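# Carry the glass beaker from the door bench to the window bench

## Task

Lift the beaker from the drying rack on the shelved bench by the door and set it upright, opening facing up, on the work surface of the shelved bench by the window. The task fails if the beaker touches the floor, breaks (it is glass, so a drop of more than a few centimetres or a hard knock breaks it), or if the robot falls over or is left tilted.

## Robot and tools

ROBOT. TidyBot++ is a mobile base (0.54 m long, 0.50 m wide, 0.38 m tall) on four powered casters. It carries a single seven-joint arm with a two-finger gripper. The shoulder sits 0.12 m ahead of the base centre and 0.68 m above the floor. There are two cameras: base_camera, fixed on the front of the base, and wrist_camera, which looks along the hand. The arm starts folded with the hand pointing down, sticking out up to 0.08 m past the base front. Segment lengths are 0.42 m (upper arm), 0.31 m (forearm) and 0.31 m (wrist to hand point).

FRAMES. All positions are in metres. In the base frame the origin is on the floor under the base centre, x points forward, y left and z up. hand_pose is given in this frame. It is the point midway between the finger pads; the hand's own z axis runs out along the fingers, and the fingers close along its y axis. The odometry frame is the base frame as it was when the scene began. base_odometry gives x, y and a heading in rad (left positive, -3.142 to 3.142). It counts wheel turns only, so slip shows up as travel and drift builds over many moves. base_tilt is in degrees, with forward and right positive.

move. Each call runs one action; all its parts start together.
- base: an object with any of translate_m (forward positive), strafe_m (left positive), each -2 to 2 m, and rotate_rad (counter-clockwise from above positive, -6.3 to 6.3 rad). These are offsets from where the base last reported itself, measured along its axes at that moment. They are not positions.
- joints: an object of absolute targets by name. joint_1_rad to joint_7_rad are in radians. joint_2_rad is limited to ±2.249, joint_4_rad to ±2.579 and joint_6_rad to ±2.099. Joints 1, 3, 5 and 7 turn freely but take the shorter way round, so send steps smaller than half a turn. Signs: joint_1_rad positive swings the arm clockwise seen from above, the opposite of heading. joint_2_rad at 0 holds the upper arm upright, and positive tips it forward. With joint_3_rad at 3.14, a negative joint_4_rad bends the forearm forward. With joint_5_rad at 0, a negative joint_6_rad bends the hand forward. With the hand down, joint_7_rad at 1.57 opens the fingers to left and right. gripper_pos runs from 0 (open, pad gap about 85 mm) to 1 (closed); the gap is roughly 85 x (1 - gripper_pos) mm.
- target: one list of seven numbers [x, y, z, qw, qx, qy, qz]. It is an absolute hand pose in the base frame: position in metres, then a unit quaternion. When target is used, joints may hold only gripper_pos.
- speeds: caps for this action only. translate_m and strafe_m take 0.05 to 0.5 m/s; when both are given, cap just one of them. rotate_rad takes 0.1 to 1.57 rad/s and gripper_pos 0.234 to 0.993 per s.
- cameras: a list of base_camera, wrist_camera or all. Omitting it returns all; [] returns none.
- blocking: true (the default) waits until everything is at rest. false returns after about 0.5 s while motion continues.
An unknown key makes the call invalid. An out-of-range value is refused, and after a refusal or an unrequested stop the rest of that reply's move, wait and finished_scene calls are skipped.

OTHER TOOLS. wait(seconds 0 to 10, cameras) lets time pass and reports the state. stop(cameras) brakes everything still moving. zoom_image(camera, region [x0, y0, x1, y1] in pixels from the top-left, at most 504 x 504) enlarges part of the latest image. read_manual only returns licence text. finished_scene(scene) takes the current scene number and ends that scene; the beaker must stay in place afterward without help.

RESULTS. The move line reads done or the worst status. base_status, joint_status and hand_status can say moving, done, off_target, not_followed, contact_stop, time_out, torque_fault or limit_stop_at_motor_heat. hand_status reads done within 10 mm and 2 degrees. Other lines: hand_pose, hand_target (where the joint targets would put the hand), joint_positions, motor_effort (percent, peak in brackets), Motor temperatures, base_odometry, base_tilt, on_its_own, pictures (image order) and earlier move. Also watch for ARM HIT, joint command not followed or pose unreachable with a cause, MOTOR HOT and OVER-TEMPERATURE FAULT. When closing, off_target on the gripper means an object is between the fingers.

PRACTICE. A target usually ends within about 3 cm. To fix it, add (wanted position - hand_pose) to the last target's x, y, z. To keep a loaded hand still, resend hand_target, not hand_pose. A held load makes the arm sag, and the controller does not correct for it. A downward-pointing hand reaches at most about 0.94 m high, and only near the base. When setting the beaker down, lower in small steps; once hand_pose stops falling, the beaker is resting and should be released gently.

AVOID. Do not drive or turn while the arm is snagged on something high, as the robot can tip. Do not reach far out from the fold over nearby furniture, or swing a stretched arm sideways. Nothing stops the arm from hitting the base, and it does not avoid furniture. Avoid squeezing hard while the beaker still rests on something, fast swings with a load, drops, and knocks. A torque fault freezes the arm for 10 s. Overheated motors (75 °C) make the arm sink, so do not hold the load stretched out for long. Loose objects may occasionally be nudged. The simulation keeps running while you think.

Each tool is called in YAML: its name, and indented under it one key for each argument.

## Session

move:

Scene clock: 0.00 s.
Motor temperatures (°C): [35 34 29 37 35 42 43]
base_odometry: x=+0.000 y=+0.000 heading=+0.000
base_tilt: forward=+0.4 right=-0.1
base_status: not commanded
joint_positions: joint_1_rad=-0.001 joint_2_rad=-0.344 joint_3_rad=+3.131 joint_4_rad=-2.530 joint_5_rad=+0.021 joint_6_rad=-0.838 joint_7_rad=+1.607 gripper_pos=+0.000
joint_status: not commanded
motor_effort: joint_1_rad=+0 joint_2_rad=-2 joint_3_rad=+0 joint_4_rad=+11 joint_5_rad=+0 joint_6_rad=+1 joint_7_rad=+0
hand_pose: x=+0.2702 y=-0.0022 z=+0.5873 quat_wxyz=(+0.011, +0.998, +0.030, +0.058) (m; base frame)
hand_target: x=+0.2703 y=-0.0022 z=+0.5873 quat_wxyz=(+0.011, +0.998, +0.030, +0.058) (m; base frame)
hand_status: not commanded
pictures: base_camera, wrist_camera
Images, in order (width x height): base_camera 644x364, wrist_camera 644x476.

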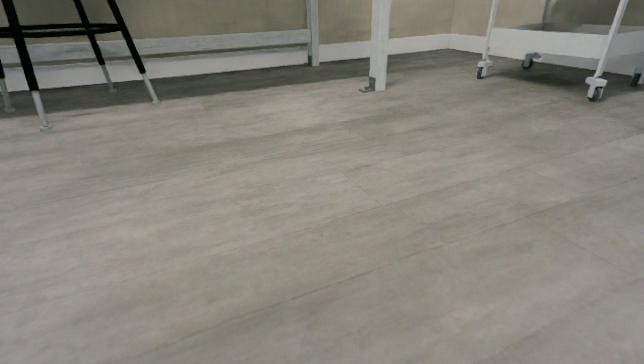

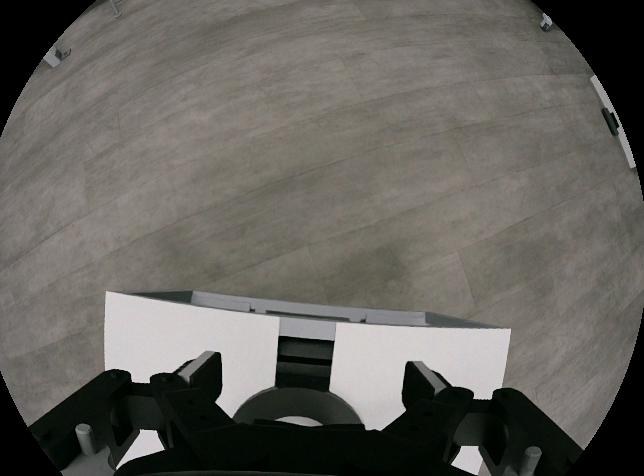

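move:
  joints: {"joint_6_rad": 0.75}

Scene clock: 19.77 s.
Motor temperatures (°C): [34 34 29 36 35 42 43]
move: done
base_odometry: x=+0.000 y=+0.000 heading=+0.000
base_tilt: forward=+0.4 right=-0.1
base_status: not commanded
joint_positions: joint_1_rad=-0.001 joint_2_rad=-0.344 joint_3_rad=+3.131 joint_4_rad=-2.530 joint_5_rad=+0.021 joint_6_rad=+0.680 joint_7_rad=+1.607 gripper_pos=+0.000
joint_status: all done
motor_effort: joint_1_rad=+0(1) joint_2_rad=-6(7) joint_3_rad=+1(1) joint_4_rad=+15(15) joint_5_rad=+0(1) joint_6_rad=+9(10) joint_7_rad=+0(0)
hand_pose: x=+0.5443 y=+0.0110 z=+0.9163 quat_wxyz=(+0.012, +0.683, +0.028, +0.729) (m; base frame)
hand_target: x=+0.5421 y=+0.0114 z=+0.9380 quat_wxyz=(+0.012, +0.658, +0.027, +0.753) (m; base frame)
hand_status: not commanded
pictures: base_camera, wrist_camera
Images, in order (width x height): base_camera 644x364, wrist_camera 644x476.

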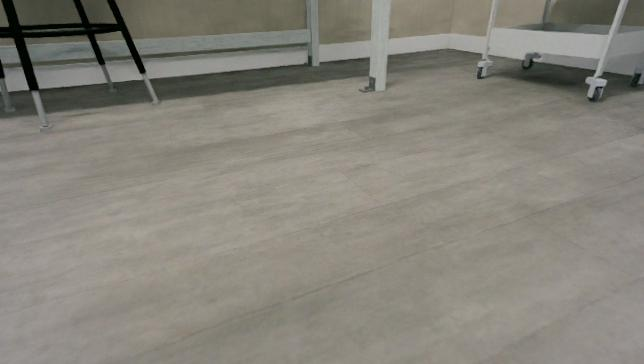

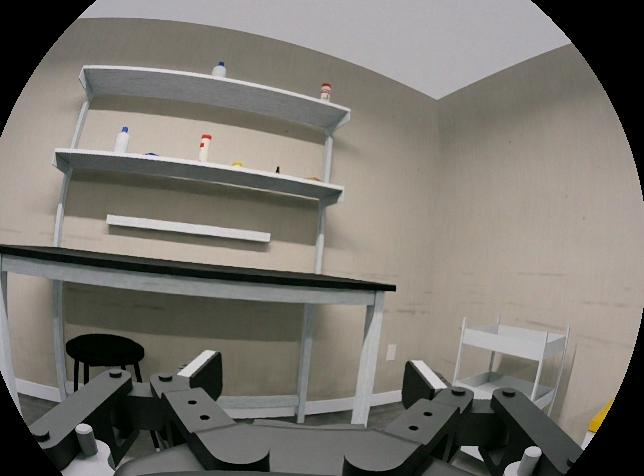

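move:
  joints: {"joint_2_rad": -0.3, "joint_4_rad": -1.3, "joint_6_rad": -0.75}
  cameras: ["wrist_camera"]

move:
  joints: {"joint_1_rad": 1.3}
  cameras: ["wrist_camera"]

move:
  joints: {"joint_1_rad": 2.6}
  cameras: ["wrist_camera"]

move:
  joints: {"joint_1_rad": 3.9}
  cameras: ["wrist_camera"]

move:
  joints: {"joint_1_rad": 5.2}
  cameras: ["wrist_camera"]

Scene clock: 33.33 s.
Motor temperatures (°C): [34 33 29 36 34 42 43]
move: done
base_odometry: x=+0.000 y=+0.000 heading=+0.000
base_tilt: forward=+0.4 right=-0.1
base_status: not commanded
joint_positions: joint_1_rad=-0.001 joint_2_rad=-0.323 joint_3_rad=+3.131 joint_4_rad=-1.339 joint_5_rad=+0.021 joint_6_rad=-0.681 joint_7_rad=+1.607 gripper_pos=+0.000
joint_status: all done
motor_effort: joint_1_rad=+0(1) joint_2_rad=-7(11) joint_3_rad=+1(1) joint_4_rad=+15(18) joint_5_rad=+0(1) joint_6_rad=+9(10) joint_7_rad=+0(0)
hand_pose: x=+0.5612 y=+0.0038 z=+1.2071 quat_wxyz=(+0.020, +0.750, +0.021, +0.661) (m; base frame)
hand_target: x=+0.5654 y=+0.0034 z=+1.1981 quat_wxyz=(+0.020, +0.767, +0.021, +0.641) (m; base frame)
hand_status: not commanded
pictures: wrist_camera
Images, in order (width x height): wrist_camera 644x476.

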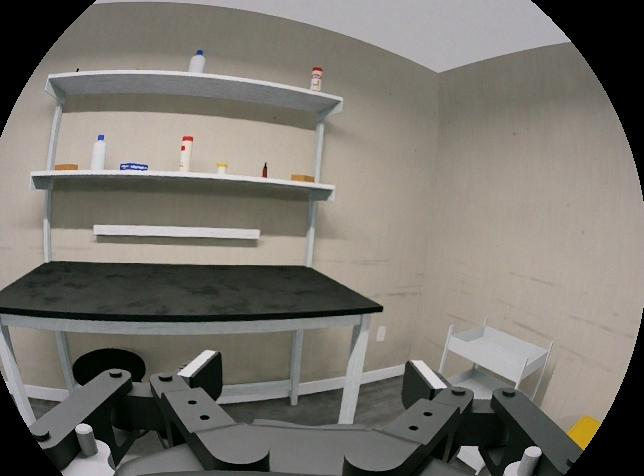

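Scene clock: 35.90 s.
Motor temperatures (°C): [34 33 29 36 34 42 43]
move: done
base_odometry: x=+0.000 y=+0.000 heading=+0.000
base_tilt: forward=+0.4 right=-0.1
base_status: not commanded
joint_positions: joint_1_rad=+1.284 joint_2_rad=-0.321 joint_3_rad=+3.131 joint_4_rad=-1.339 joint_5_rad=+0.021 joint_6_rad=-0.683 joint_7_rad=+1.607 gripper_pos=+0.000
joint_status: all done
motor_effort: joint_1_rad=+0(3) joint_2_rad=-7(9) joint_3_rad=+1(2) joint_4_rad=+15(16) joint_5_rad=+0(1) joint_6_rad=+10(10) joint_7_rad=+0(0)
hand_pose: x=+0.2478 y=-0.4243 z=+1.2054 quat_wxyz=(+0.411, +0.614, -0.434, +0.516) (m; base frame)
hand_target: x=+0.2412 y=-0.4293 z=+1.1981 quat_wxyz=(+0.404, +0.623, -0.448, +0.498) (m; base frame)
hand_status: not commanded
pictures: wrist_camera
Images, in order (width x height): wrist_camera 644x476.

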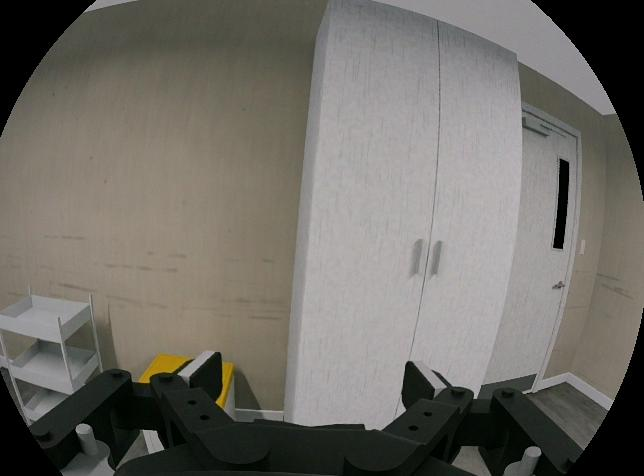

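Scene clock: 38.47 s.
Motor temperatures (°C): [34 33 29 36 34 42 43]
move: done
base_odometry: x=+0.000 y=+0.000 heading=+0.000
base_tilt: forward=+0.3 right=-0.1
base_status: not commanded
joint_positions: joint_1_rad=+2.583 joint_2_rad=-0.321 joint_3_rad=+3.131 joint_4_rad=-1.339 joint_5_rad=+0.021 joint_6_rad=-0.684 joint_7_rad=+1.607 gripper_pos=+0.000
joint_status: all done
motor_effort: joint_1_rad=-1(2) joint_2_rad=-7(9) joint_3_rad=+1(2) joint_4_rad=+15(16) joint_5_rad=+0(1) joint_6_rad=+10(10) joint_7_rad=+0(0)
hand_pose: x=-0.2555 y=-0.2377 z=+1.2052 quat_wxyz=(+0.639, +0.227, -0.717, +0.162) (m; base frame)
hand_target: x=-0.2620 y=-0.2326 z=+1.1981 quat_wxyz=(+0.623, +0.225, -0.734, +0.152) (m; base frame)
hand_status: not commanded
pictures: wrist_camera
Images, in order (width x height): wrist_camera 644x476.

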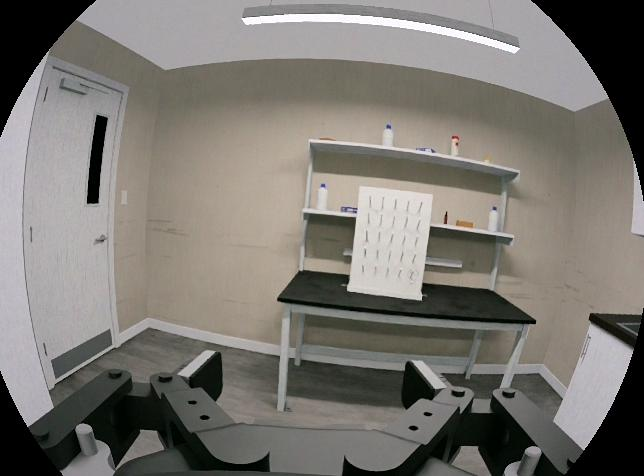

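Scene clock: 41.03 s.
Motor temperatures (°C): [34 33 29 36 34 42 43]
move: done
base_odometry: x=+0.000 y=+0.000 heading=+0.000
base_tilt: forward=+0.4 right=-0.1
base_status: not commanded
joint_positions: joint_1_rad=+3.884 joint_2_rad=-0.320 joint_3_rad=+3.131 joint_4_rad=-1.339 joint_5_rad=+0.021 joint_6_rad=-0.684 joint_7_rad=+1.607 gripper_pos=+0.000
joint_status: all done
motor_effort: joint_1_rad=+0(2) joint_2_rad=-7(9) joint_3_rad=+0(3) joint_4_rad=+15(16) joint_5_rad=+0(1) joint_6_rad=+9(10) joint_7_rad=+0(0)
hand_pose: x=-0.2102 y=+0.2974 z=+1.2050 quat_wxyz=(+0.606, -0.254, -0.708, -0.258) (m; base frame)
hand_target: x=-0.2070 y=+0.3049 z=+1.1981 quat_wxyz=(+0.588, -0.265, -0.720, -0.256) (m; base frame)
hand_status: not commanded
pictures: wrist_camera
Images, in order (width x height): wrist_camera 644x476.

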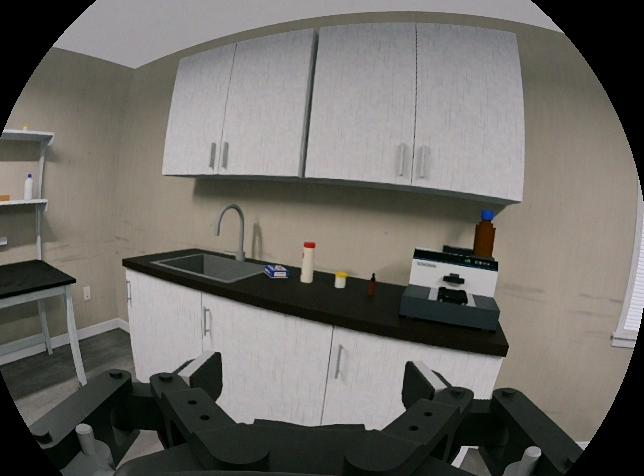

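Scene clock: 43.60 s.
Motor temperatures (°C): [34 33 28 36 34 42 43]
move: done
base_odometry: x=+0.000 y=+0.000 heading=+0.000
base_tilt: forward=+0.3 right=-0.1
base_status: not commanded
joint_positions: joint_1_rad=+5.184 joint_2_rad=-0.320 joint_3_rad=+3.131 joint_4_rad=-1.339 joint_5_rad=+0.021 joint_6_rad=-0.684 joint_7_rad=+1.607 gripper_pos=+0.000
joint_status: all done
motor_effort: joint_1_rad=+0(2) joint_2_rad=-6(9) joint_3_rad=+0(1) joint_4_rad=+15(16) joint_5_rad=+0(1) joint_6_rad=+9(10) joint_7_rad=+0(0)
hand_pose: x=+0.3175 y=+0.3968 z=+1.2050 quat_wxyz=(+0.327, -0.631, -0.410, -0.572) (m; base frame)
hand_target: x=+0.3256 y=+0.3957 z=+1.1981 quat_wxyz=(+0.313, -0.647, -0.413, -0.559) (m; base frame)
hand_status: not commanded
pictures: wrist_camera
Images, in order (width x height): wrist_camera 644x476.

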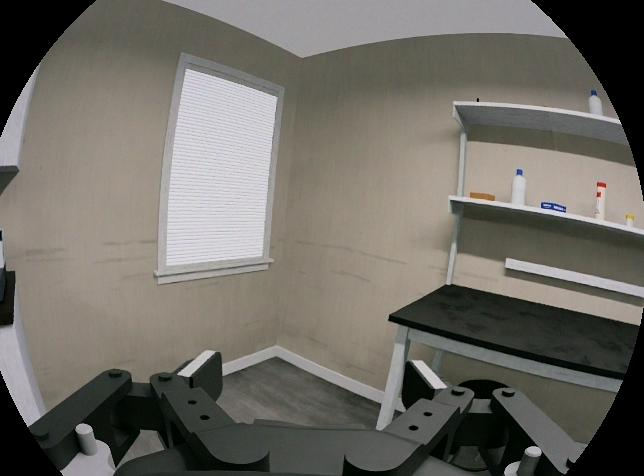

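move:
  joints: {"joint_1_rad": 6.283}
  base: {"rotate_rad": -2.75}

Scene clock: 53.73 s.
Motor temperatures (°C): [34 33 28 36 34 42 43]
move: done
base_odometry: x=+0.000 y=+0.000 heading=-2.749
base_tilt: forward=+0.4 right=-0.1
base_status: done
joint_positions: joint_1_rad=+6.272 joint_2_rad=-0.297 joint_3_rad=+3.131 joint_4_rad=-1.339 joint_5_rad=+0.021 joint_6_rad=-0.684 joint_7_rad=+1.607 gripper_pos=+0.000
joint_status: all done
motor_effort: joint_1_rad=+0(2) joint_2_rad=-8(13) joint_3_rad=+0(3) joint_4_rad=+15(17) joint_5_rad=+0(1) joint_6_rad=+9(10) joint_7_rad=+0(1)
hand_pose: x=+0.5745 y=+0.0084 z=+1.1946 quat_wxyz=(-0.017, -0.759, -0.025, -0.650) (m; base frame)
hand_target: x=+0.5654 y=+0.0029 z=+1.1981 quat_wxyz=(-0.020, -0.767, -0.020, -0.641) (m; base frame)
hand_status: not commanded
pictures: base_camera, wrist_camera
Images, in order (width x height): base_camera 644x364, wrist_camera 644x476.

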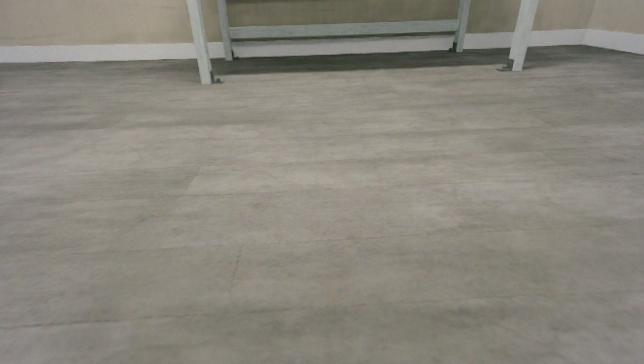

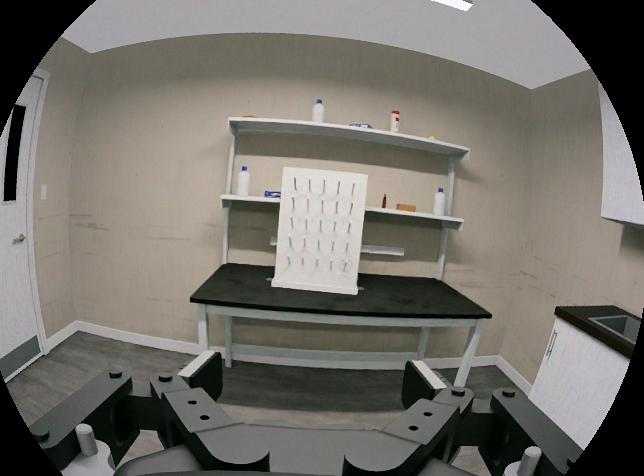

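zoom_image:
  camera: "wrist_camera"
  region: [250, 150, 400, 310]

zoom_image:
  camera: "wrist_camera"
  region: [320, 240, 370, 290]

Scaled by 3.150.

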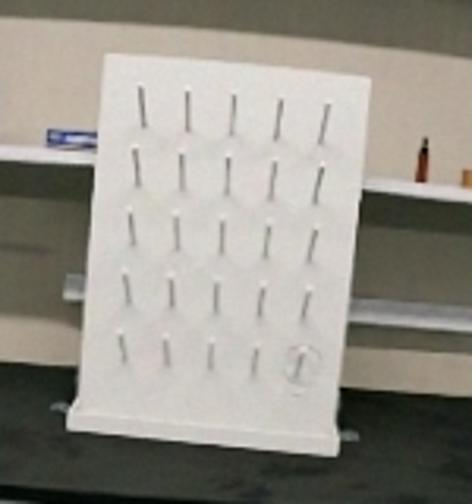

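Scaled by 10.080.

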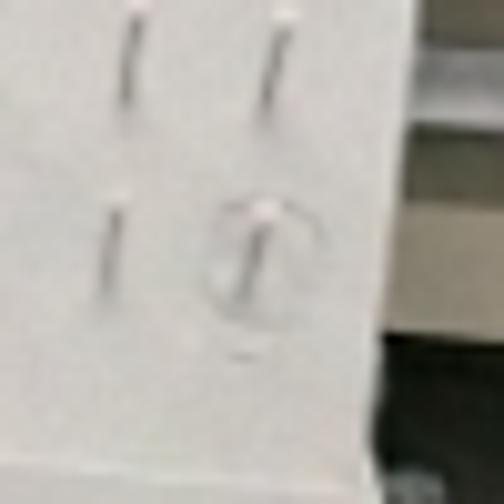

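move:
  base: {"translate_m": 0.4}

zoom_image:
  camera: "wrist_camera"
  region: [230, 160, 430, 340]

Scene clock: 139.57 s.
Motor temperatures (°C): [34 32 28 35 34 41 42]
move: done
base_odometry: x=-0.370 y=-0.153 heading=-2.750
base_tilt: forward=+0.3 right=-0.1
base_status: done
joint_positions: joint_1_rad=+6.272 joint_2_rad=-0.292 joint_3_rad=+3.131 joint_4_rad=-1.337 joint_5_rad=+0.021 joint_6_rad=-0.686 joint_7_rad=+1.607 gripper_pos=+0.000
joint_status: not commanded
motor_effort: joint_1_rad=-1(1) joint_2_rad=-9(12) joint_3_rad=+0(2) joint_4_rad=+15(16) joint_5_rad=+0(1) joint_6_rad=+9(10) joint_7_rad=+0(0)
hand_pose: x=+0.5769 y=+0.0084 z=+1.1930 quat_wxyz=(-0.017, -0.761, -0.025, -0.648) (m; base frame)
hand_target: x=+0.5654 y=+0.0029 z=+1.1981 quat_wxyz=(-0.020, -0.767, -0.020, -0.641) (m; base frame)
hand_status: not commanded
pictures: base_camera, wrist_camera
Images, in order (width x height): base_camera 644x364, wrist_camera 644x476.

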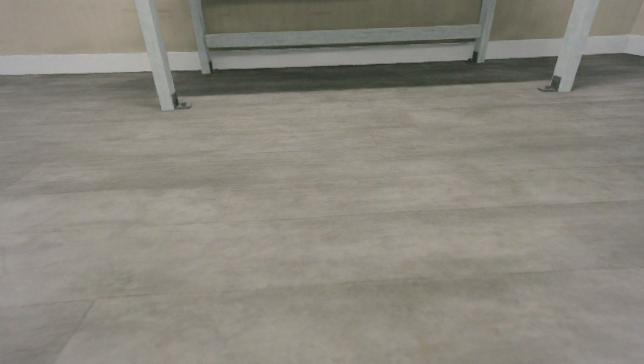

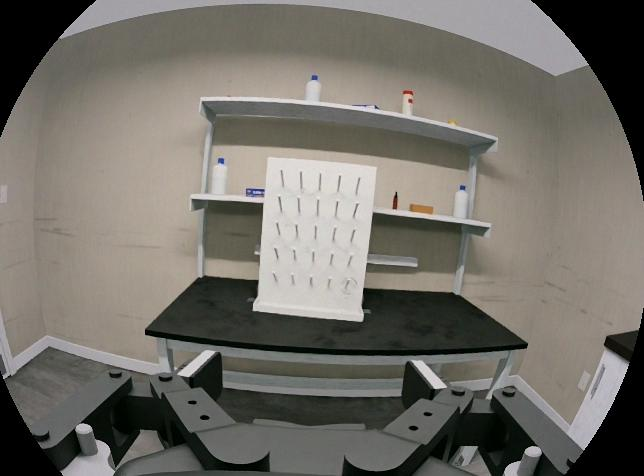

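Scaled by 2.520.

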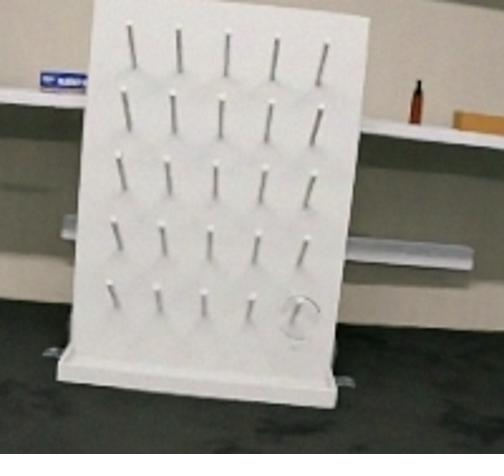

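move:
  base: {"rotate_rad": 0.15}
  joints: {"joint_7_rad": 1.515}

Scene clock: 241.90 s.
Motor temperatures (°C): [33 31 27 34 33 41 42]
move: done
base_odometry: x=-0.370 y=-0.153 heading=-2.600
base_tilt: forward=+0.4 right=-0.1
base_status: done
joint_positions: joint_1_rad=+6.274 joint_2_rad=-0.292 joint_3_rad=+3.130 joint_4_rad=-1.337 joint_5_rad=+0.021 joint_6_rad=-0.686 joint_7_rad=+1.537 gripper_pos=+0.000
joint_status: all done
motor_effort: joint_1_rad=-1(2) joint_2_rad=-8(10) joint_3_rad=+0(2) joint_4_rad=+16(16) joint_5_rad=+1(1) joint_6_rad=+9(10) joint_7_rad=+0(1)
hand_pose: x=+0.5769 y=+0.0082 z=+1.1930 quat_wxyz=(+0.006, -0.761, +0.002, -0.648) (m; base frame)
hand_target: x=+0.5654 y=+0.0029 z=+1.1981 quat_wxyz=(+0.009, -0.767, +0.015, -0.641) (m; base frame)
hand_status: not commanded
pictures: base_camera, wrist_camera
Images, in order (width x height): base_camera 644x364, wrist_camera 644x476.

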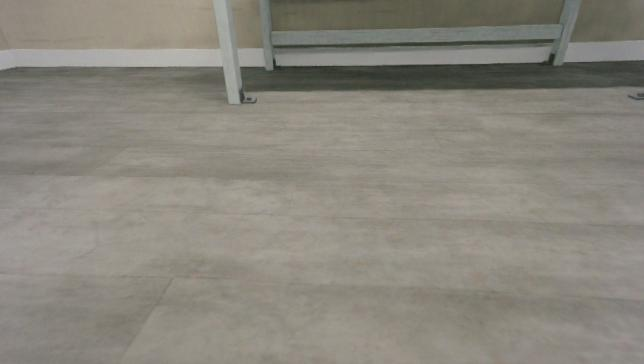

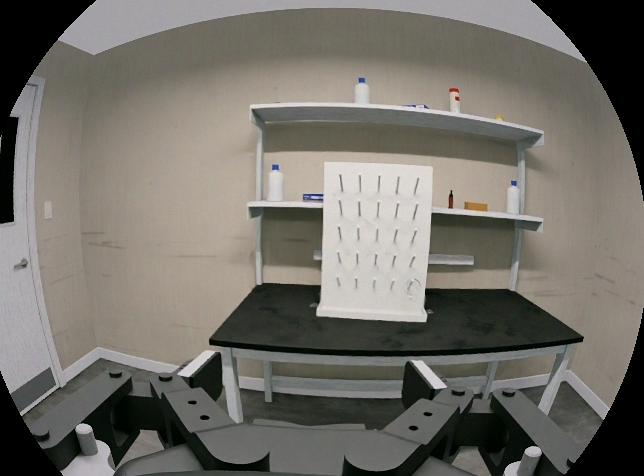

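move:
  base: {"translate_m": 0.4, "strafe_m": -0.36, "rotate_rad": 0.035}

zoom_image:
  camera: "wrist_camera"
  region: [180, 100, 480, 360]

Scene clock: 287.67 s.
Motor temperatures (°C): [33 31 27 34 33 40 42]
move: done
base_odometry: x=-0.898 y=-0.051 heading=-2.564
base_tilt: forward=+0.3 right=-0.1
base_status: done
joint_positions: joint_1_rad=+6.274 joint_2_rad=-0.293 joint_3_rad=+3.129 joint_4_rad=-1.336 joint_5_rad=+0.021 joint_6_rad=-0.687 joint_7_rad=+1.537 gripper_pos=+0.000
joint_status: not commanded
motor_effort: joint_1_rad=-1(1) joint_2_rad=-8(11) joint_3_rad=+0(3) joint_4_rad=+15(16) joint_5_rad=+0(1) joint_6_rad=+9(10) joint_7_rad=+0(0)
hand_pose: x=+0.5764 y=+0.0087 z=+1.1935 quat_wxyz=(+0.006, -0.761, +0.002, -0.649) (m; base frame)
hand_target: x=+0.5654 y=+0.0029 z=+1.1981 quat_wxyz=(+0.009, -0.767, +0.015, -0.641) (m; base frame)
hand_status: not commanded
pictures: base_camera, wrist_camera
Images, in order (width x height): base_camera 644x364, wrist_camera 644x476.

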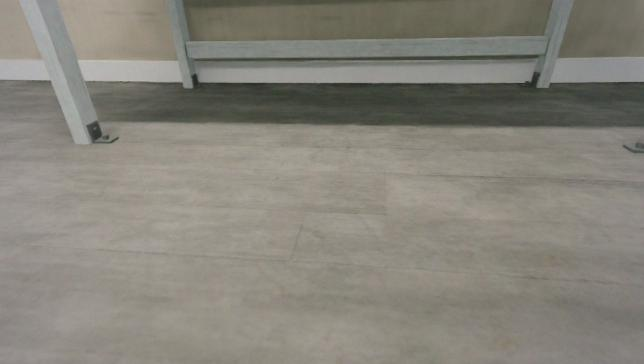

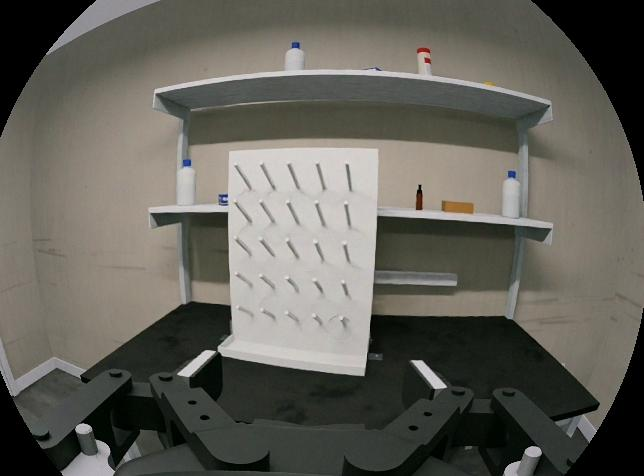

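Scaled by 1.680.

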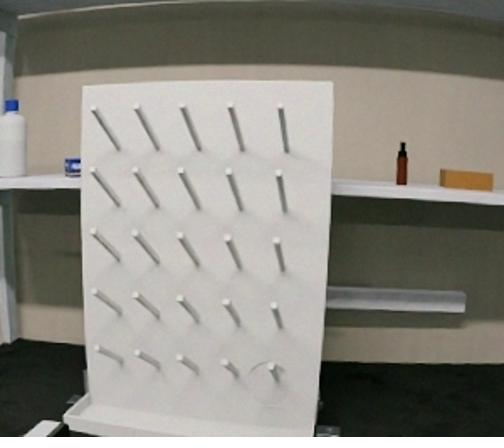

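zoom_image:
  camera: "wrist_camera"
  region: [380, 330, 500, 450]

Scaled by 4.200.

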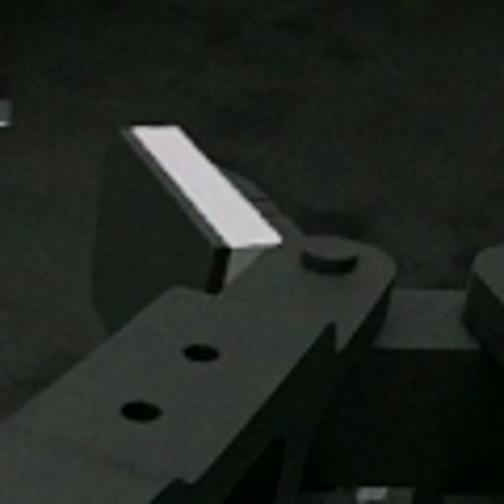

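move:
  joints: {"joint_2_rad": -0.4, "joint_4_rad": -2.4, "joint_6_rad": 0.5}
  cameras: ["wrist_camera"]

zoom_image:
  camera: "wrist_camera"
  region: [250, 150, 450, 330]

Scene clock: 414.00 s.
Motor temperatures (°C): [33 31 27 34 33 40 42]
move: done
base_odometry: x=-0.898 y=-0.051 heading=-2.564
base_tilt: forward=+0.3 right=-0.1
base_status: not commanded
joint_positions: joint_1_rad=+6.274 joint_2_rad=-0.370 joint_3_rad=+3.129 joint_4_rad=-2.373 joint_5_rad=+0.021 joint_6_rad=+0.427 joint_7_rad=+1.537 gripper_pos=+0.000
joint_status: all done
motor_effort: joint_1_rad=+0(1) joint_2_rad=-6(11) joint_3_rad=+1(1) joint_4_rad=+16(19) joint_5_rad=+0(1) joint_6_rad=+9(11) joint_7_rad=+0(0)
hand_pose: x=+0.5633 y=+0.0145 z=+0.9406 quat_wxyz=(+0.014, -0.709, -0.007, -0.705) (m; base frame)
hand_target: x=+0.5513 y=+0.0099 z=+0.9604 quat_wxyz=(+0.019, -0.682, +0.004, -0.731) (m; base frame)
hand_status: not commanded
pictures: wrist_camera
Images, in order (width x height): wrist_camera 644x476.

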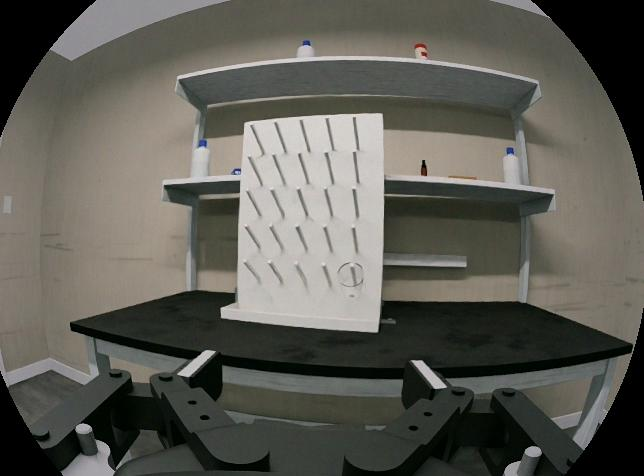

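Scaled by 2.520.

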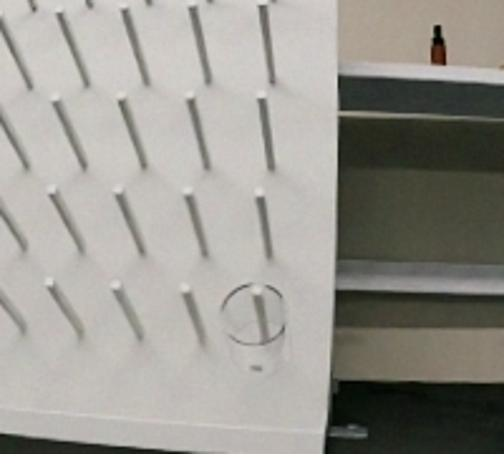

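move:
  joints: {"joint_7_rad": -1.605}
  cameras: ["wrist_camera"]

Scene clock: 432.63 s.
Motor temperatures (°C): [33 31 26 33 33 40 42]
move: done
base_odometry: x=-0.898 y=-0.051 heading=-2.564
base_tilt: forward=+0.4 right=-0.1
base_status: not commanded
joint_positions: joint_1_rad=+6.274 joint_2_rad=-0.370 joint_3_rad=+3.129 joint_4_rad=-2.373 joint_5_rad=+0.021 joint_6_rad=+0.430 joint_7_rad=+4.613 gripper_pos=+0.000
joint_status: all done
motor_effort: joint_1_rad=+0(2) joint_2_rad=-5(7) joint_3_rad=+0(1) joint_4_rad=+16(16) joint_5_rad=+0(1) joint_6_rad=+9(10) joint_7_rad=+0(1)
hand_pose: x=+0.5632 y=+0.0145 z=+0.9416 quat_wxyz=(-0.705, -0.016, -0.708, -0.037) (m; base frame)
hand_target: x=+0.5513 y=+0.0099 z=+0.9604 quat_wxyz=(-0.732, +0.003, -0.682, -0.011) (m; base frame)
hand_status: not commanded
pictures: wrist_camera
Images, in order (width x height): wrist_camera 644x476.

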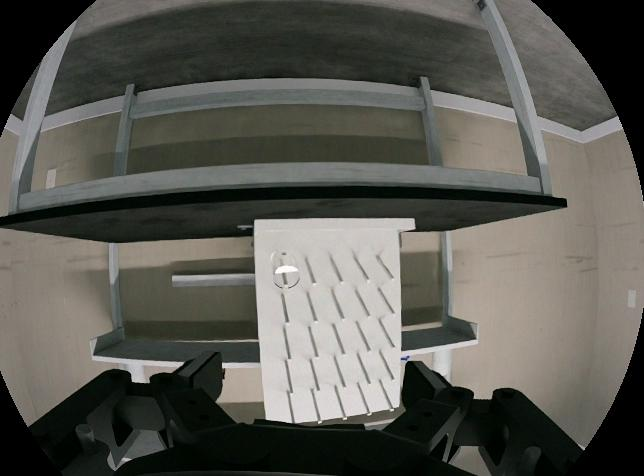

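move:
  base: {"translate_m": -0.1, "strafe_m": -0.53, "rotate_rad": -0.02}
  joints: {"joint_1_rad": 6.283, "joint_2_rad": 0.44, "joint_3_rad": 3.14, "joint_4_rad": -1.564, "joint_5_rad": -1.57, "joint_6_rad": -1.57, "joint_7_rad": 1.394}

Scene clock: 531.67 s.
Motor temperatures (°C): [33 30 26 33 33 40 41]
move: done
base_odometry: x=-1.104 y=+0.448 heading=-2.584
base_tilt: forward=+0.4 right=-0.1
base_status: done
joint_positions: joint_1_rad=+6.278 joint_2_rad=+0.411 joint_3_rad=+3.131 joint_4_rad=-1.599 joint_5_rad=-1.513 joint_6_rad=-1.504 joint_7_rad=+7.608 gripper_pos=+0.000
joint_status: all done
motor_effort: joint_1_rad=+0(3) joint_2_rad=-25(27) joint_3_rad=-3(3) joint_4_rad=+12(17) joint_5_rad=-8(9) joint_6_rad=-3(10) joint_7_rad=+0(1)
hand_pose: x=+0.5782 y=+0.3170 z=+0.9106 quat_wxyz=(-0.643, +0.689, -0.253, -0.221) (m; base frame)
hand_target: x=+0.5833 y=+0.3129 z=+0.9307 quat_wxyz=(-0.674, +0.675, -0.212, -0.213) (m; base frame)
hand_status: not commanded
pictures: base_camera, wrist_camera
Images, in order (width x height): base_camera 644x364, wrist_camera 644x476.

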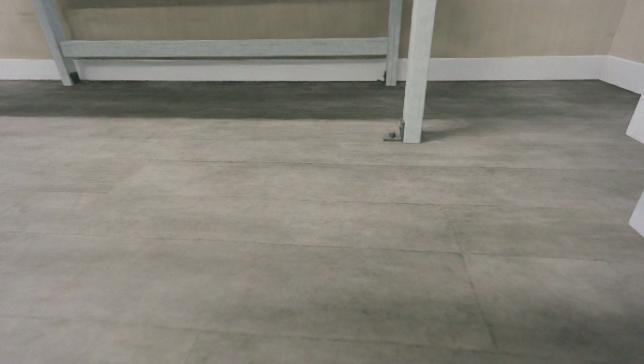

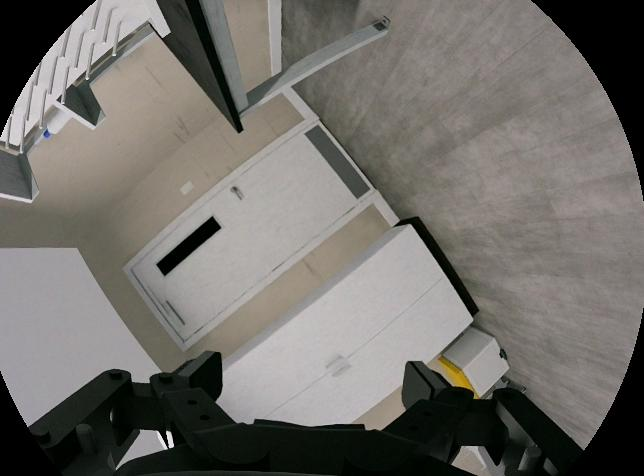

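move:
  base: {"translate_m": 0.55}

Scene clock: 552.13 s.
Motor temperatures (°C): [33 31 26 33 33 40 41]
move: done
base_odometry: x=-1.571 y=+0.157 heading=-2.584
base_tilt: forward=+0.4 right=-0.1
base_status: done
joint_positions: joint_1_rad=+6.278 joint_2_rad=+0.424 joint_3_rad=+3.131 joint_4_rad=-1.594 joint_5_rad=-1.520 joint_6_rad=-1.513 joint_7_rad=+7.611 gripper_pos=+0.000
joint_status: not commanded
motor_effort: joint_1_rad=+0(2) joint_2_rad=-26(29) joint_3_rad=-2(4) joint_4_rad=+12(13) joint_5_rad=-8(9) joint_6_rad=-4(5) joint_7_rad=+0(0)
hand_pose: x=+0.5804 y=+0.3173 z=+0.9091 quat_wxyz=(-0.645, +0.685, -0.252, -0.225) (m; base frame)
hand_target: x=+0.5833 y=+0.3129 z=+0.9307 quat_wxyz=(-0.674, +0.675, -0.212, -0.213) (m; base frame)
hand_status: not commanded
pictures: base_camera, wrist_camera
Images, in order (width x height): base_camera 644x364, wrist_camera 644x476.

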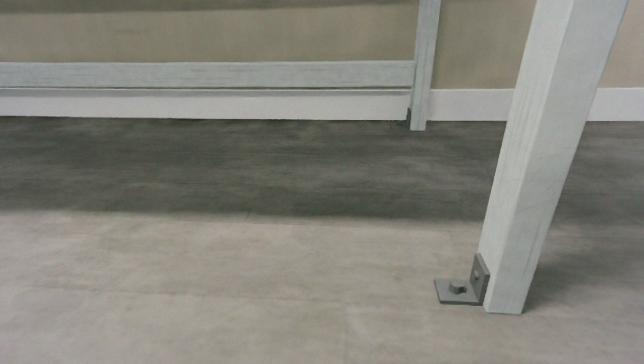

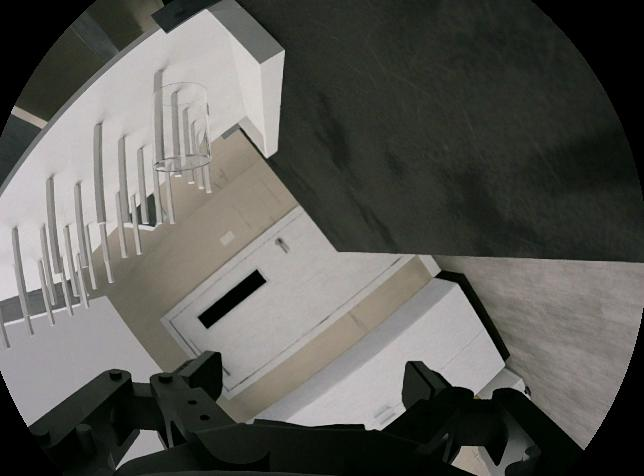

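zoom_image:
  camera: "wrist_camera"
  region: [100, 40, 260, 200]

Scaled by 3.150.

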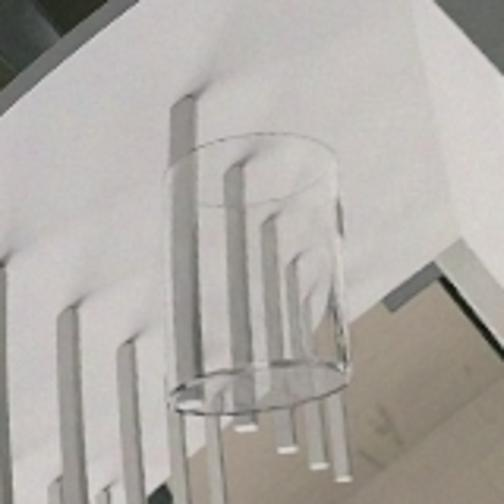

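move:
  base: {"translate_m": 0.17}
  speeds: {"translate_m": 0.2}
  joints: {"joint_1_rad": 6.283, "joint_2_rad": 0.669, "joint_3_rad": 3.14, "joint_4_rad": -1.287, "joint_5_rad": -1.62, "joint_6_rad": -1.627, "joint_7_rad": 1.508}

zoom_image:
  camera: "wrist_camera"
  region: [200, 100, 420, 300]

Scene clock: 630.33 s.
Motor temperatures (°C): [33 31 26 33 33 39 41]
move: done
base_odometry: x=-1.716 y=+0.067 heading=-2.585
base_tilt: forward=+0.4 right=-0.1
base_status: done
joint_positions: joint_1_rad=+6.278 joint_2_rad=+0.652 joint_3_rad=+3.131 joint_4_rad=-1.323 joint_5_rad=-1.565 joint_6_rad=-1.565 joint_7_rad=+7.724 gripper_pos=+0.000
joint_status: all done
motor_effort: joint_1_rad=-1(2) joint_2_rad=-32(36) joint_3_rad=-4(5) joint_4_rad=+11(13) joint_5_rad=-8(9) joint_6_rad=-3(4) joint_7_rad=+0(1)
hand_pose: x=+0.6601 y=+0.3183 z=+0.8928 quat_wxyz=(-0.681, +0.683, -0.183, -0.190) (m; base frame)
hand_target: x=+0.6605 y=+0.3120 z=+0.9151 quat_wxyz=(-0.710, +0.668, -0.139, -0.174) (m; base frame)
hand_status: not commanded
pictures: base_camera, wrist_camera
Images, in order (width x height): base_camera 644x364, wrist_camera 644x476.

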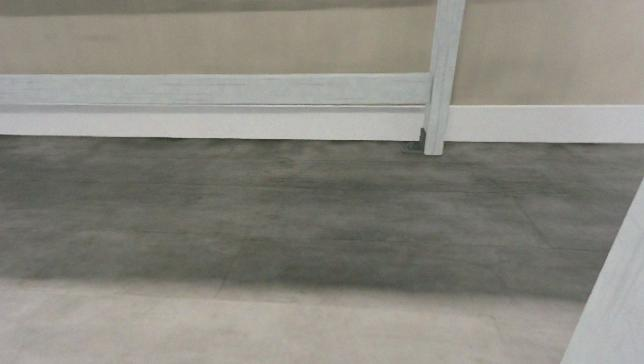

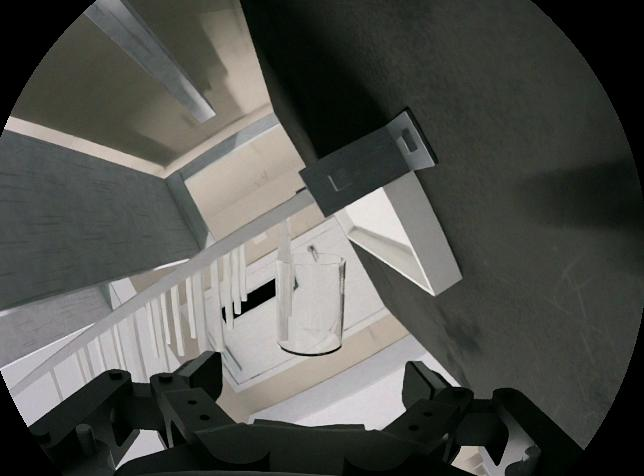

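Scaled by 2.291.

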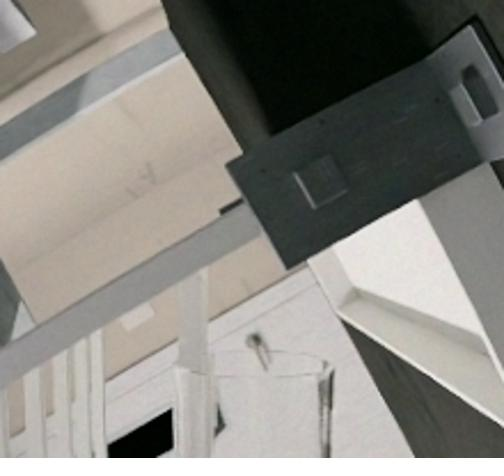

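move:
  joints: {"joint_1_rad": 6.283, "joint_2_rad": 0.683, "joint_3_rad": 3.14, "joint_4_rad": -1.242, "joint_5_rad": -1.62, "joint_6_rad": -1.627, "joint_7_rad": 1.477}
  cameras: []

move:
  base: {"strafe_m": 0.09}
  speeds: {"strafe_m": 0.1}
  cameras: ["wrist_camera"]

zoom_image:
  camera: "wrist_camera"
  region: [200, 200, 440, 400]

Scene clock: 675.40 s.
Motor temperatures (°C): [33 32 26 32 33 39 41]
move: done
base_odometry: x=-1.716 y=+0.067 heading=-2.585
base_tilt: forward=+0.4 right=-0.1
base_status: not commanded
joint_positions: joint_1_rad=+6.278 joint_2_rad=+0.654 joint_3_rad=+3.131 joint_4_rad=-1.274 joint_5_rad=-1.569 joint_6_rad=-1.566 joint_7_rad=+7.725 gripper_pos=+0.000
joint_status: all done
motor_effort: joint_1_rad=+0(1) joint_2_rad=-32(34) joint_3_rad=-3(5) joint_4_rad=+12(13) joint_5_rad=-8(9) joint_6_rad=-3(4) joint_7_rad=+0(1)
hand_pose: x=+0.6666 y=+0.3183 z=+0.9069 quat_wxyz=(-0.686, +0.686, -0.167, -0.174) (m; base frame)
hand_target: x=+0.6680 y=+0.3120 z=+0.9202 quat_wxyz=(-0.709, +0.669, -0.138, -0.174) (m; base frame)
hand_status: not commanded
pictures: none
No camera images: "cameras" was empty.

Scene clock: 676.83 s.
Motor temperatures (°C): [33 32 26 32 33 39 41]
move: done
base_odometry: x=-1.668 y=-0.010 heading=-2.585
base_tilt: forward=+0.4 right=-0.1
base_status: done
joint_positions: joint_1_rad=+6.279 joint_2_rad=+0.655 joint_3_rad=+3.131 joint_4_rad=-1.274 joint_5_rad=-1.569 joint_6_rad=-1.567 joint_7_rad=+7.725 gripper_pos=+0.000
joint_status: not commanded
motor_effort: joint_1_rad=-1(3) joint_2_rad=-33(34) joint_3_rad=-3(5) joint_4_rad=+12(12) joint_5_rad=-8(9) joint_6_rad=-3(3) joint_7_rad=+0(0)
hand_pose: x=+0.6668 y=+0.3175 z=+0.9070 quat_wxyz=(-0.687, +0.686, -0.167, -0.174) (m; base frame)
hand_target: x=+0.6680 y=+0.3120 z=+0.9202 quat_wxyz=(-0.709, +0.669, -0.138, -0.174) (m; base frame)
hand_status: not commanded
pictures: wrist_camera
Images, in order (width x height): wrist_camera 644x476.

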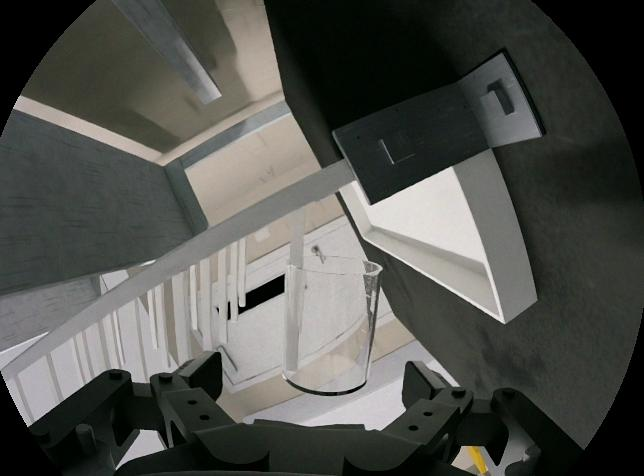

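Scaled by 2.100.

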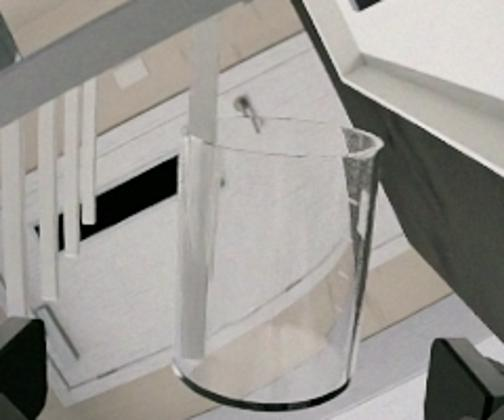

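move:
  joints: {"joint_1_rad": 6.283, "joint_2_rad": 0.712, "joint_3_rad": 3.14, "joint_4_rad": -1.230, "joint_5_rad": -1.62, "joint_6_rad": -1.627, "joint_7_rad": 1.40}
  cameras: ["wrist_camera"]

zoom_image:
  camera: "wrist_camera"
  region: [200, 200, 440, 400]

Scene clock: 713.27 s.
Motor temperatures (°C): [33 32 26 32 33 39 41]
move: done
base_odometry: x=-1.668 y=-0.010 heading=-2.585
base_tilt: forward=+0.4 right=-0.1
base_status: not commanded
joint_positions: joint_1_rad=+6.279 joint_2_rad=+0.682 joint_3_rad=+3.131 joint_4_rad=-1.263 joint_5_rad=-1.569 joint_6_rad=-1.568 joint_7_rad=+7.701 gripper_pos=+0.000
joint_status: all done
motor_effort: joint_1_rad=-1(1) joint_2_rad=-32(35) joint_3_rad=-4(4) joint_4_rad=+12(13) joint_5_rad=-8(9) joint_6_rad=-3(4) joint_7_rad=+0(1)
hand_pose: x=+0.6738 y=+0.3176 z=+0.8953 quat_wxyz=(-0.683, +0.682, -0.181, -0.188) (m; base frame)
hand_target: x=+0.6758 y=+0.3120 z=+0.9076 quat_wxyz=(-0.700, +0.661, -0.170, -0.207) (m; base frame)
hand_status: not commanded
pictures: wrist_camera
Images, in order (width x height): wrist_camera 644x476.

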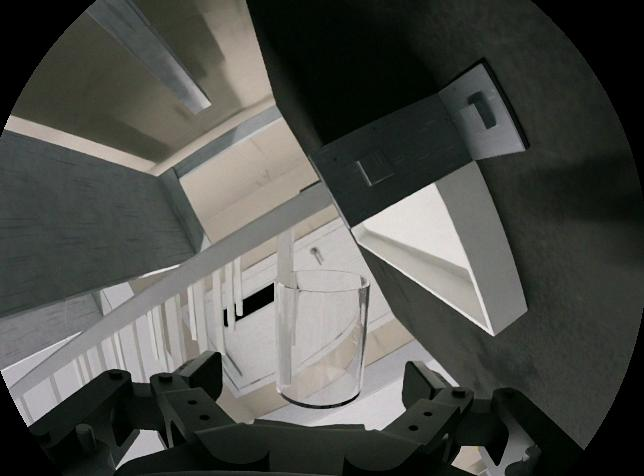

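Scaled by 2.100.

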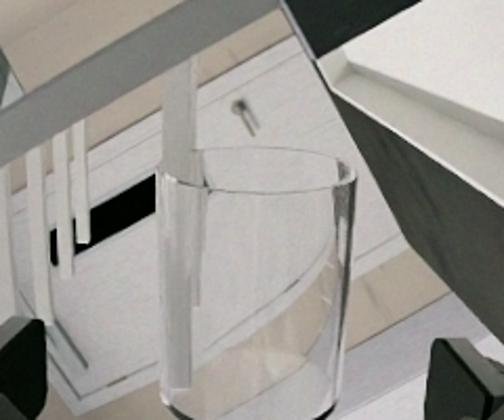

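move:
  base: {"strafe_m": 0.06}
  speeds: {"strafe_m": 0.08}
  cameras: ["wrist_camera"]

zoom_image:
  camera: "wrist_camera"
  region: [180, 240, 460, 476]

Scene clock: 733.83 s.
Motor temperatures (°C): [33 32 26 32 33 39 41]
move: done
base_odometry: x=-1.636 y=-0.061 heading=-2.585
base_tilt: forward=+0.4 right=-0.1
base_status: done
joint_positions: joint_1_rad=+6.282 joint_2_rad=+0.682 joint_3_rad=+3.131 joint_4_rad=-1.263 joint_5_rad=-1.569 joint_6_rad=-1.568 joint_7_rad=+7.701 gripper_pos=+0.000
joint_status: not commanded
motor_effort: joint_1_rad=+0(3) joint_2_rad=-33(34) joint_3_rad=-3(5) joint_4_rad=+12(12) joint_5_rad=-9(9) joint_6_rad=-3(4) joint_7_rad=+0(0)
hand_pose: x=+0.6744 y=+0.3164 z=+0.8953 quat_wxyz=(-0.683, +0.682, -0.181, -0.187) (m; base frame)
hand_target: x=+0.6758 y=+0.3120 z=+0.9076 quat_wxyz=(-0.700, +0.661, -0.170, -0.207) (m; base frame)
hand_status: not commanded
pictures: wrist_camera
Images, in order (width x height): wrist_camera 644x476.

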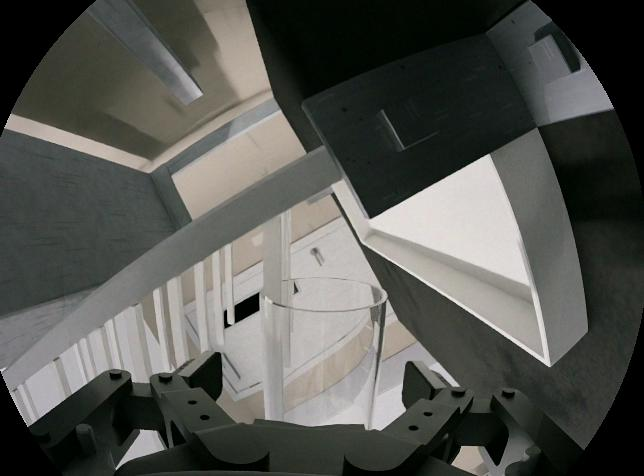

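Scaled by 1.800.

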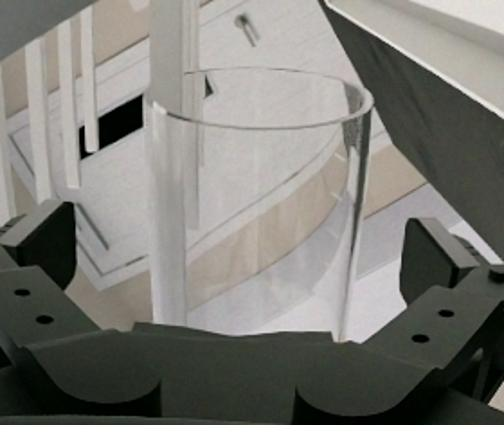

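move:
  base: {"strafe_m": 0.034}
  speeds: {"strafe_m": 0.05}
  cameras: ["wrist_camera"]

zoom_image:
  camera: "wrist_camera"
  region: [180, 240, 460, 476]

Scene clock: 748.70 s.
Motor temperatures (°C): [33 32 26 32 33 39 41]
move: done
base_odometry: x=-1.618 y=-0.090 heading=-2.585
base_tilt: forward=+0.4 right=-0.1
base_status: done
joint_positions: joint_1_rad=+6.282 joint_2_rad=+0.682 joint_3_rad=+3.131 joint_4_rad=-1.263 joint_5_rad=-1.569 joint_6_rad=-1.568 joint_7_rad=+7.701 gripper_pos=+0.000
joint_status: not commanded
motor_effort: joint_1_rad=+0(3) joint_2_rad=-33(34) joint_3_rad=-4(4) joint_4_rad=+12(12) joint_5_rad=-8(9) joint_6_rad=-3(4) joint_7_rad=+0(0)
hand_pose: x=+0.6745 y=+0.3161 z=+0.8952 quat_wxyz=(-0.683, +0.682, -0.181, -0.187) (m; base frame)
hand_target: x=+0.6758 y=+0.3120 z=+0.9076 quat_wxyz=(-0.700, +0.661, -0.170, -0.207) (m; base frame)
hand_status: not commanded
pictures: wrist_camera
Images, in order (width x height): wrist_camera 644x476.

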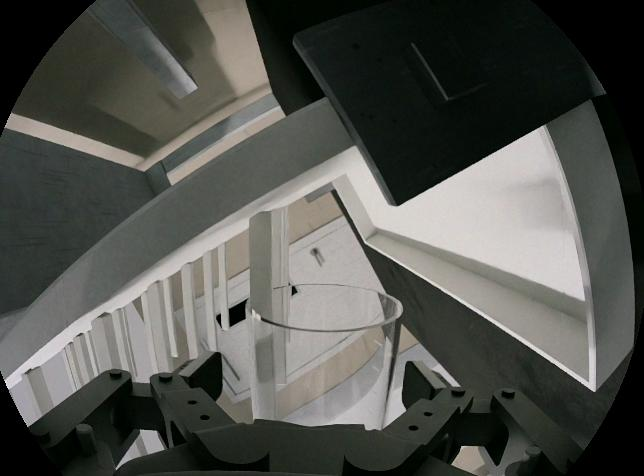

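Scaled by 1.800.

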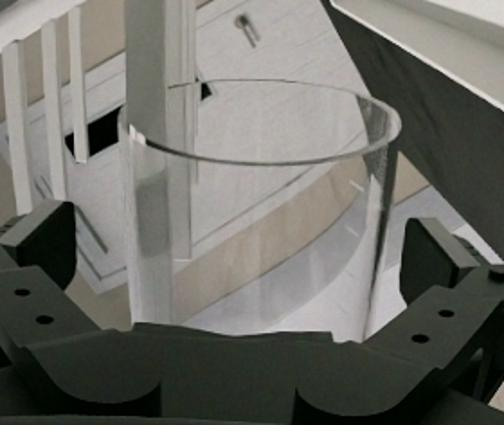

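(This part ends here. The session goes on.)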